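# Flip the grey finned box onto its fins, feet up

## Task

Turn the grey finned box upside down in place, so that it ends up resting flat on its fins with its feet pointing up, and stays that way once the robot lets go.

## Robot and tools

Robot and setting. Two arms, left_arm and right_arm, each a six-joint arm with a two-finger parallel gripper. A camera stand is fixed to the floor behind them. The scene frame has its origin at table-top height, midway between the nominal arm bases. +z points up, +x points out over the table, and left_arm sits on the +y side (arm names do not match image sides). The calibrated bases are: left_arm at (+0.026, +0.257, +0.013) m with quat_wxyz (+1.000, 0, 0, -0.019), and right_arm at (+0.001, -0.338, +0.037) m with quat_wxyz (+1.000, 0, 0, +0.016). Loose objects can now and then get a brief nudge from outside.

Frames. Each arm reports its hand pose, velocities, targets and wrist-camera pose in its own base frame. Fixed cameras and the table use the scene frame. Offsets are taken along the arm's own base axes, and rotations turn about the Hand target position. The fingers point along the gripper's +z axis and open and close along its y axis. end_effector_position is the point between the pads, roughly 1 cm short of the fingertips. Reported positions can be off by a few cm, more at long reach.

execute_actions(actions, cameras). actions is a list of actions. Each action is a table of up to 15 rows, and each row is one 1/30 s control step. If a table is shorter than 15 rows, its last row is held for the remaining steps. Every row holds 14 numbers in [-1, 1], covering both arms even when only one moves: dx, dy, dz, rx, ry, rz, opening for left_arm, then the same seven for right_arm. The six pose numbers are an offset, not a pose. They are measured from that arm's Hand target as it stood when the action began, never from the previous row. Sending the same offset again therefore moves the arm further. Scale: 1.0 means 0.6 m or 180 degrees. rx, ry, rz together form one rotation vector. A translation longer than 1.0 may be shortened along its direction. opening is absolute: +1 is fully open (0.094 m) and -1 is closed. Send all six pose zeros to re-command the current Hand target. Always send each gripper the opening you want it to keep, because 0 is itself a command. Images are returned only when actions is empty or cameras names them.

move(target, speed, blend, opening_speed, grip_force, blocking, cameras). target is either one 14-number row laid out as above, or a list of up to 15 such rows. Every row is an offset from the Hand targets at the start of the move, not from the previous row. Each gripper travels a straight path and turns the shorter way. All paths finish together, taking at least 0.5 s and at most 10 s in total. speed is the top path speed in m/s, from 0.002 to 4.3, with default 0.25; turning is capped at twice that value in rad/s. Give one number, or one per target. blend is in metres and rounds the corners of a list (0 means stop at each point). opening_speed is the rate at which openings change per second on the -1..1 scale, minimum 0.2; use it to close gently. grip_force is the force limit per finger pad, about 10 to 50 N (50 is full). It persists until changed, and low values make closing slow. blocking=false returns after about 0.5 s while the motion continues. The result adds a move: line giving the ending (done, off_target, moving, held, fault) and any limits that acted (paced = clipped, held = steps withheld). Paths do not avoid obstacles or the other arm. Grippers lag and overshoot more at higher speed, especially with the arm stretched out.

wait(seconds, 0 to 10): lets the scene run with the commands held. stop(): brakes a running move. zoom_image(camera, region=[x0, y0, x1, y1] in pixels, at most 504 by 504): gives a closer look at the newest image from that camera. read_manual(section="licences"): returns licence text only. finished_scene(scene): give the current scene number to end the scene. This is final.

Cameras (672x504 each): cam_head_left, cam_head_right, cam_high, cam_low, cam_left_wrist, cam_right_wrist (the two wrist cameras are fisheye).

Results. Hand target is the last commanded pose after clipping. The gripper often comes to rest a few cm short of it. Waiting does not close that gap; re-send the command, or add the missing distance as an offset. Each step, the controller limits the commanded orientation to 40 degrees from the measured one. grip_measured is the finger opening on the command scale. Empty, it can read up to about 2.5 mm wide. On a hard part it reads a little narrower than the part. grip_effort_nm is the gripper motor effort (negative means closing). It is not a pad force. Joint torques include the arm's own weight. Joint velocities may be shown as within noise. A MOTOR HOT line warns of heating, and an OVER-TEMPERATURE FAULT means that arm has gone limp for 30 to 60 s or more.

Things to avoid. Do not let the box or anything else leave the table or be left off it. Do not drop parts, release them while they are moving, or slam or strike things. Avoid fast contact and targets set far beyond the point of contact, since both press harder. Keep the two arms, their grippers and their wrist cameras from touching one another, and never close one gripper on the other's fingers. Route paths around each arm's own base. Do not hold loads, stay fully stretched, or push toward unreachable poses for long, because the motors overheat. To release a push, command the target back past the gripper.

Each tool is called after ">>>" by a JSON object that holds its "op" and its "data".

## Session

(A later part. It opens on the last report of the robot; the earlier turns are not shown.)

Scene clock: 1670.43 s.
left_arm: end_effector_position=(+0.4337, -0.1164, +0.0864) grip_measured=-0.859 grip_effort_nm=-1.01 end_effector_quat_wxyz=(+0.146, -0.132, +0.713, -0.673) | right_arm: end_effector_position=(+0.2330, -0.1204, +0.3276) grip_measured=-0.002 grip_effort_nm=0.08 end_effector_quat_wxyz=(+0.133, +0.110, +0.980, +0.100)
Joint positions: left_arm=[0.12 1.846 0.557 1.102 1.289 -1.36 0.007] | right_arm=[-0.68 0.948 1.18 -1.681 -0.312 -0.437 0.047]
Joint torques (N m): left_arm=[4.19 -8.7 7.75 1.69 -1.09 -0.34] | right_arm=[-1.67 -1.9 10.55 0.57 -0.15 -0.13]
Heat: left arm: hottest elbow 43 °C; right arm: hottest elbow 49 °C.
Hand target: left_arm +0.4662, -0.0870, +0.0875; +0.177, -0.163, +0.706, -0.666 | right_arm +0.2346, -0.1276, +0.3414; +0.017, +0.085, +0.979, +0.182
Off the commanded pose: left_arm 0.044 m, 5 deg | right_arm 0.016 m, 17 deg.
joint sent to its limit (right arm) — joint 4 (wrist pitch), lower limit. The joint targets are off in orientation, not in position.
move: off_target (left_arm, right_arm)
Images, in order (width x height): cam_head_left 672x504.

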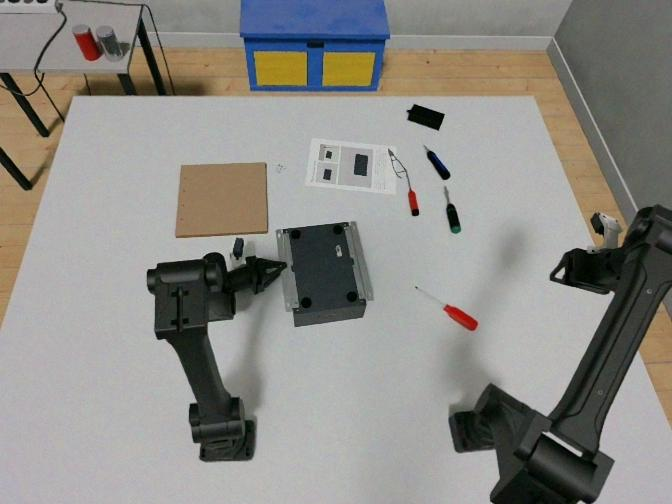

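>>> {"op": "move", "data": {"target": [-0.04,-0.125,0,0,0,0,-1,0,0,0,0,0,0,0], "speed": 0.05, "cameras": ["cam_head_left"]}}

Scene clock: 1678.47 s.
left_arm: end_effector_position=(+0.4489, -0.1396, +0.0877) grip_measured=-0.859 grip_effort_nm=-1.01 end_effector_quat_wxyz=(+0.199, -0.173, +0.707, -0.657) | right_arm: end_effector_position=(+0.2330, -0.1204, +0.3276) grip_measured=-0.002 grip_effort_nm=0.08 end_effector_quat_wxyz=(+0.133, +0.110, +0.980, +0.100)
Joint positions: left_arm=[0.029 1.846 0.532 1.195 1.063 -1.412 0.007] | right_arm=[-0.68 0.948 1.18 -1.681 -0.312 -0.437 0.047]
Joint torques (N m): left_arm=[-4.84 -9.64 3.63 2.89 0.22 -0.43] | right_arm=[-1.67 -1.96 10.51 0.49 -0.16 -0.15]
Heat: left arm: hottest elbow 43 °C; right arm: hottest elbow 50 °C.
Hand target: left_arm +0.4423, -0.1619, +0.0875; +0.177, -0.163, +0.706, -0.666 | right_arm +0.2346, -0.1276, +0.3414; +0.017, +0.085, +0.979, +0.182
Off the commanded pose: left_arm 0.023 m, 3 deg | right_arm 0.016 m, 17 deg.
joint sent to its limit (right arm) — joint 4 (wrist pitch), lower limit. The joint targets are off in orientation, not in position.
move: off_target (left_arm, right_arm)
Images, in order (width x height): cam_head_left 672x504.

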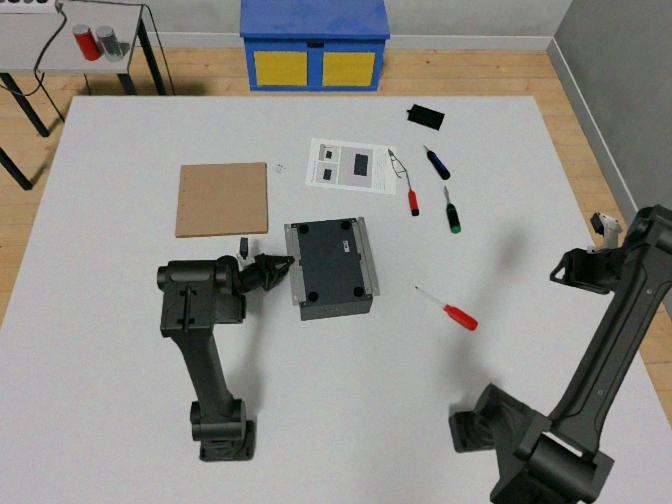

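>>> {"op": "move", "data": {"target": [0.01,0.032,0.0,0,0,0,-1,0,0,0,0,0,0,0], "speed": 0.04}}

>>> {"op": "move", "data": {"target": [0,0,0,0,0,0,-0.55,0,0,0,0,0,0,0], "opening_speed": 0.25, "cameras": ["cam_left_wrist","cam_low"]}}

>>> {"op": "zoom_image", "data": {"camera": "cam_low", "region": [260, 220, 380, 310]}}

Scene clock: 1688.00 s.
left_arm: end_effector_position=(+0.4468, -0.1403, +0.0878) grip_measured=-0.859 grip_effort_nm=-1.01 end_effector_quat_wxyz=(+0.190, -0.165, +0.708, -0.660) | right_arm: end_effector_position=(+0.2330, -0.1204, +0.3276) grip_measured=-0.002 grip_effort_nm=0.08 end_effector_quat_wxyz=(+0.133, +0.110, +0.980, +0.100)
Joint positions: left_arm=[0.033 1.849 0.536 1.191 1.09 -1.412 0.007] | right_arm=[-0.68 0.948 1.18 -1.681 -0.312 -0.437 0.047]
Joint torques (N m): left_arm=[-0.97 -9.35 4.7 2.11 1.07 -0.32] | right_arm=[-1.49 -1.73 10.58 0.36 -0.14 -0.14]
Heat: left arm: hottest elbow 42 °C; right arm: hottest elbow 50 °C.
Hand target: left_arm +0.4482, -0.1427, +0.0876; +0.177, -0.163, +0.706, -0.666 | right_arm +0.2346, -0.1276, +0.3414; +0.017, +0.085, +0.979, +0.182
Off the commanded pose: left_arm 0.003 m, 2 deg | right_arm 0.016 m, 17 deg.
joint sent to its limit (right arm) — joint 4 (wrist pitch), lower limit. The joint targets are off in orientation, not in position.
move: off_target (right_arm)

Scene clock: 1690.10 s.
left_arm: end_effector_position=(+0.4441, -0.1408, +0.0880) grip_measured=-0.553 grip_effort_nm=0.16 end_effector_quat_wxyz=(+0.181, -0.163, +0.707, -0.663) | right_arm: end_effector_position=(+0.2330, -0.1204, +0.3276) grip_measured=-0.002 grip_effort_nm=0.08 end_effector_quat_wxyz=(+0.133, +0.110, +0.980, +0.100)
Joint positions: left_arm=[0.035 1.849 0.536 1.191 1.111 -1.421 0.021] | right_arm=[-0.68 0.948 1.18 -1.681 -0.312 -0.437 0.047]
Joint torques (N m): left_arm=[-1.08 -9.35 4.67 2.25 0.27 -0.23] | right_arm=[-1.96 -2.08 10.69 0.47 -0.16 -0.16]
Heat: left arm: hottest elbow 42 °C; right arm: hottest elbow 50 °C.
Hand target: left_arm +0.4481, -0.1428, +0.0875; +0.176, -0.163, +0.706, -0.666 | right_arm +0.2346, -0.1276, +0.3414; +0.017, +0.085, +0.979, +0.182
Off the commanded pose: left_arm 0.005 m, 1 deg | right_arm 0.016 m, 17 deg.
joint sent to its limit (right arm) — joint 4 (wrist pitch), lower limit. The joint targets are off in orientation, not in position.
move: off_target (right_arm)
Images, in order (width x height): cam_low 672x504, cam_left_wrist 672x504.

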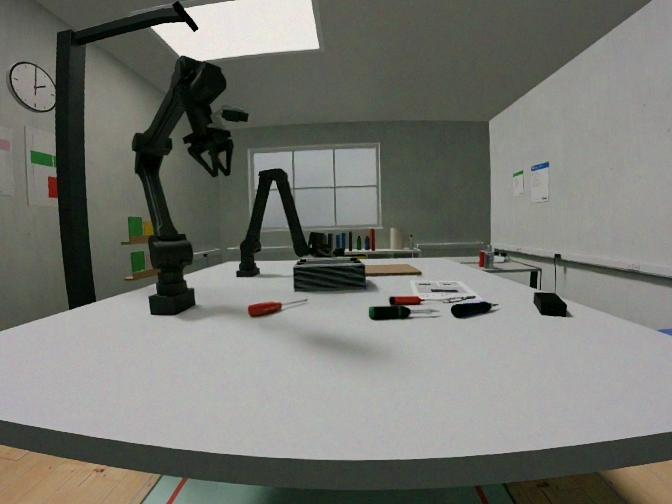

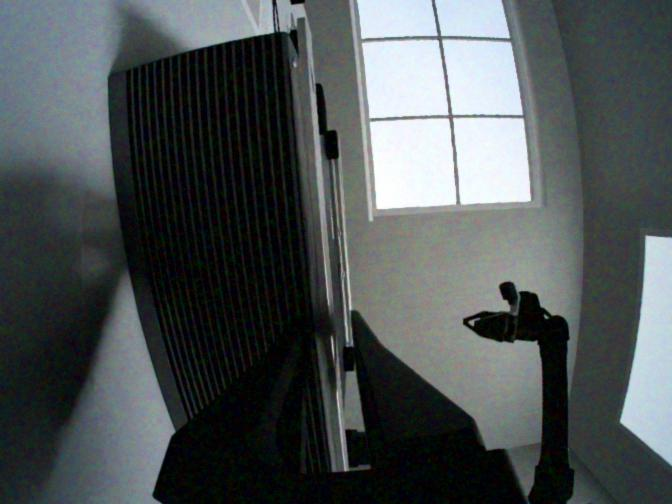

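Scaled by 4.200.

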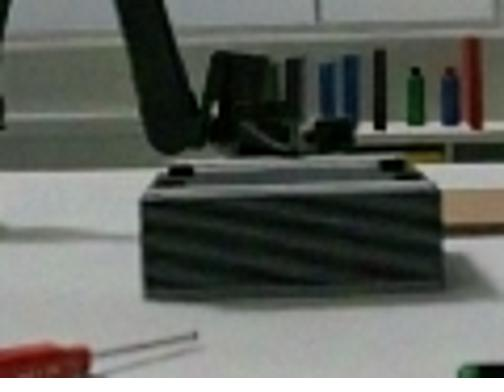

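>>> {"op": "move", "data": {"target": [[0,0,0,0,0,0,-0.4,0,0,0,0,0,0,0],[-0.08,0.15,0.012,0,0,0,-0.4,0,0,0,0,0,0,0],[-0.15,0.3,0.15,0,0,0,-0.4,0,0,0,0,0,0,0]], "speed": [0.05,0.06,0.2], "blend": [0,0.02,0], "cameras": ["cam_low","cam_head_left","cam_high"]}}

Scene clock: 1699.60 s.
left_arm: end_effector_position=(+0.3612, +0.0351, +0.1745) grip_measured=-0.403 grip_effort_nm=0.16 end_effector_quat_wxyz=(+0.227, -0.201, +0.679, -0.669) | right_arm: end_effector_position=(+0.2330, -0.1204, +0.3276) grip_measured=-0.002 grip_effort_nm=0.08 end_effector_quat_wxyz=(+0.133, +0.110, +0.980, +0.100)
Joint positions: left_arm=[0.598 1.452 0.426 0.853 1.554 -1.36 0.028] | right_arm=[-0.68 0.948 1.18 -1.681 -0.312 -0.437 0.047]
Joint torques (N m): left_arm=[-0.15 -7.71 5.22 1.36 0.31 -0.14] | right_arm=[-1.61 -2.26 10.54 0.42 -0.12 -0.15]
Heat: left arm: hottest elbow 41 °C; right arm: hottest elbow 50 °C.
Hand target: left_arm +0.3582, +0.0374, +0.1775; +0.177, -0.163, +0.706, -0.666 | right_arm +0.2346, -0.1276, +0.3414; +0.017, +0.085, +0.979, +0.182
Off the commanded pose: left_arm 0.005 m, 8 deg | right_arm 0.016 m, 17 deg.
joint sent to its limit (left arm) — joint 5 (wrist yaw), upper limit. The joint targets are off in orientation, not in position.
joint sent to its limit (right arm) — joint 4 (wrist pitch), lower limit. The joint targets are off in orientation, not in position.
move: off_target (left_arm, right_arm)
Images, in order (width x height): cam_head_left 672x504, cam_high 672x504, cam_low 672x504.

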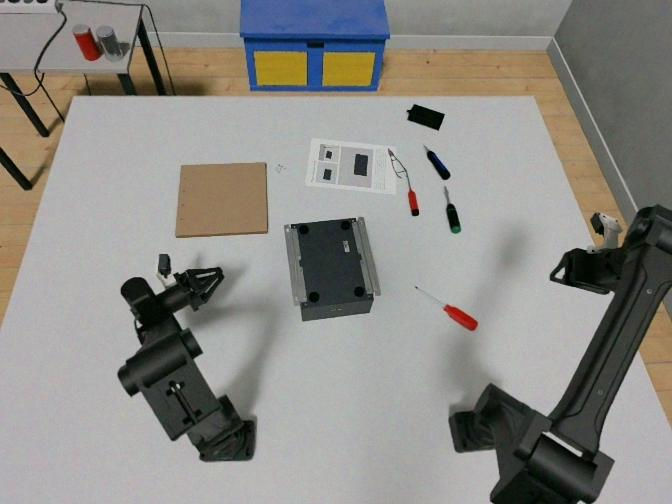

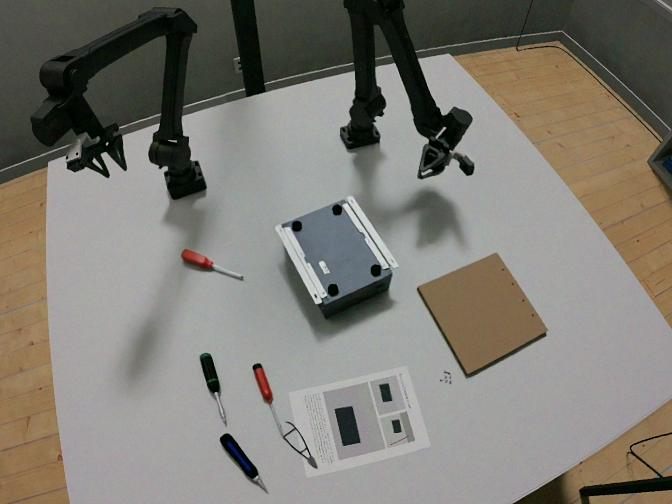

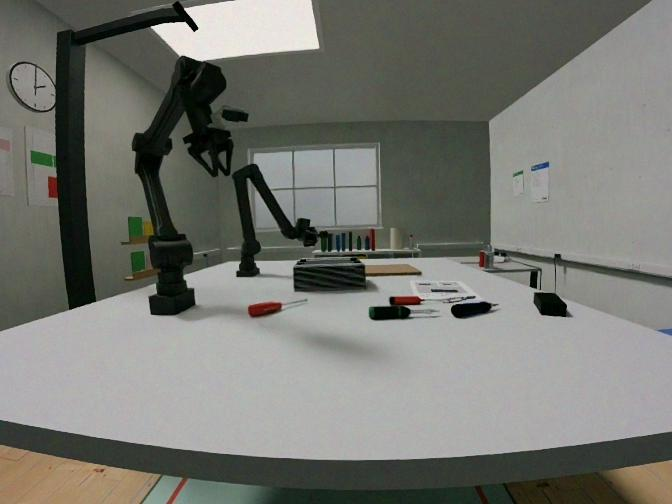

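Box is upside down and where it stood. Finish scene 1.

>>> {"op": "finished_scene", "data": {"scene": 1}}

The scene is finished: the task was done.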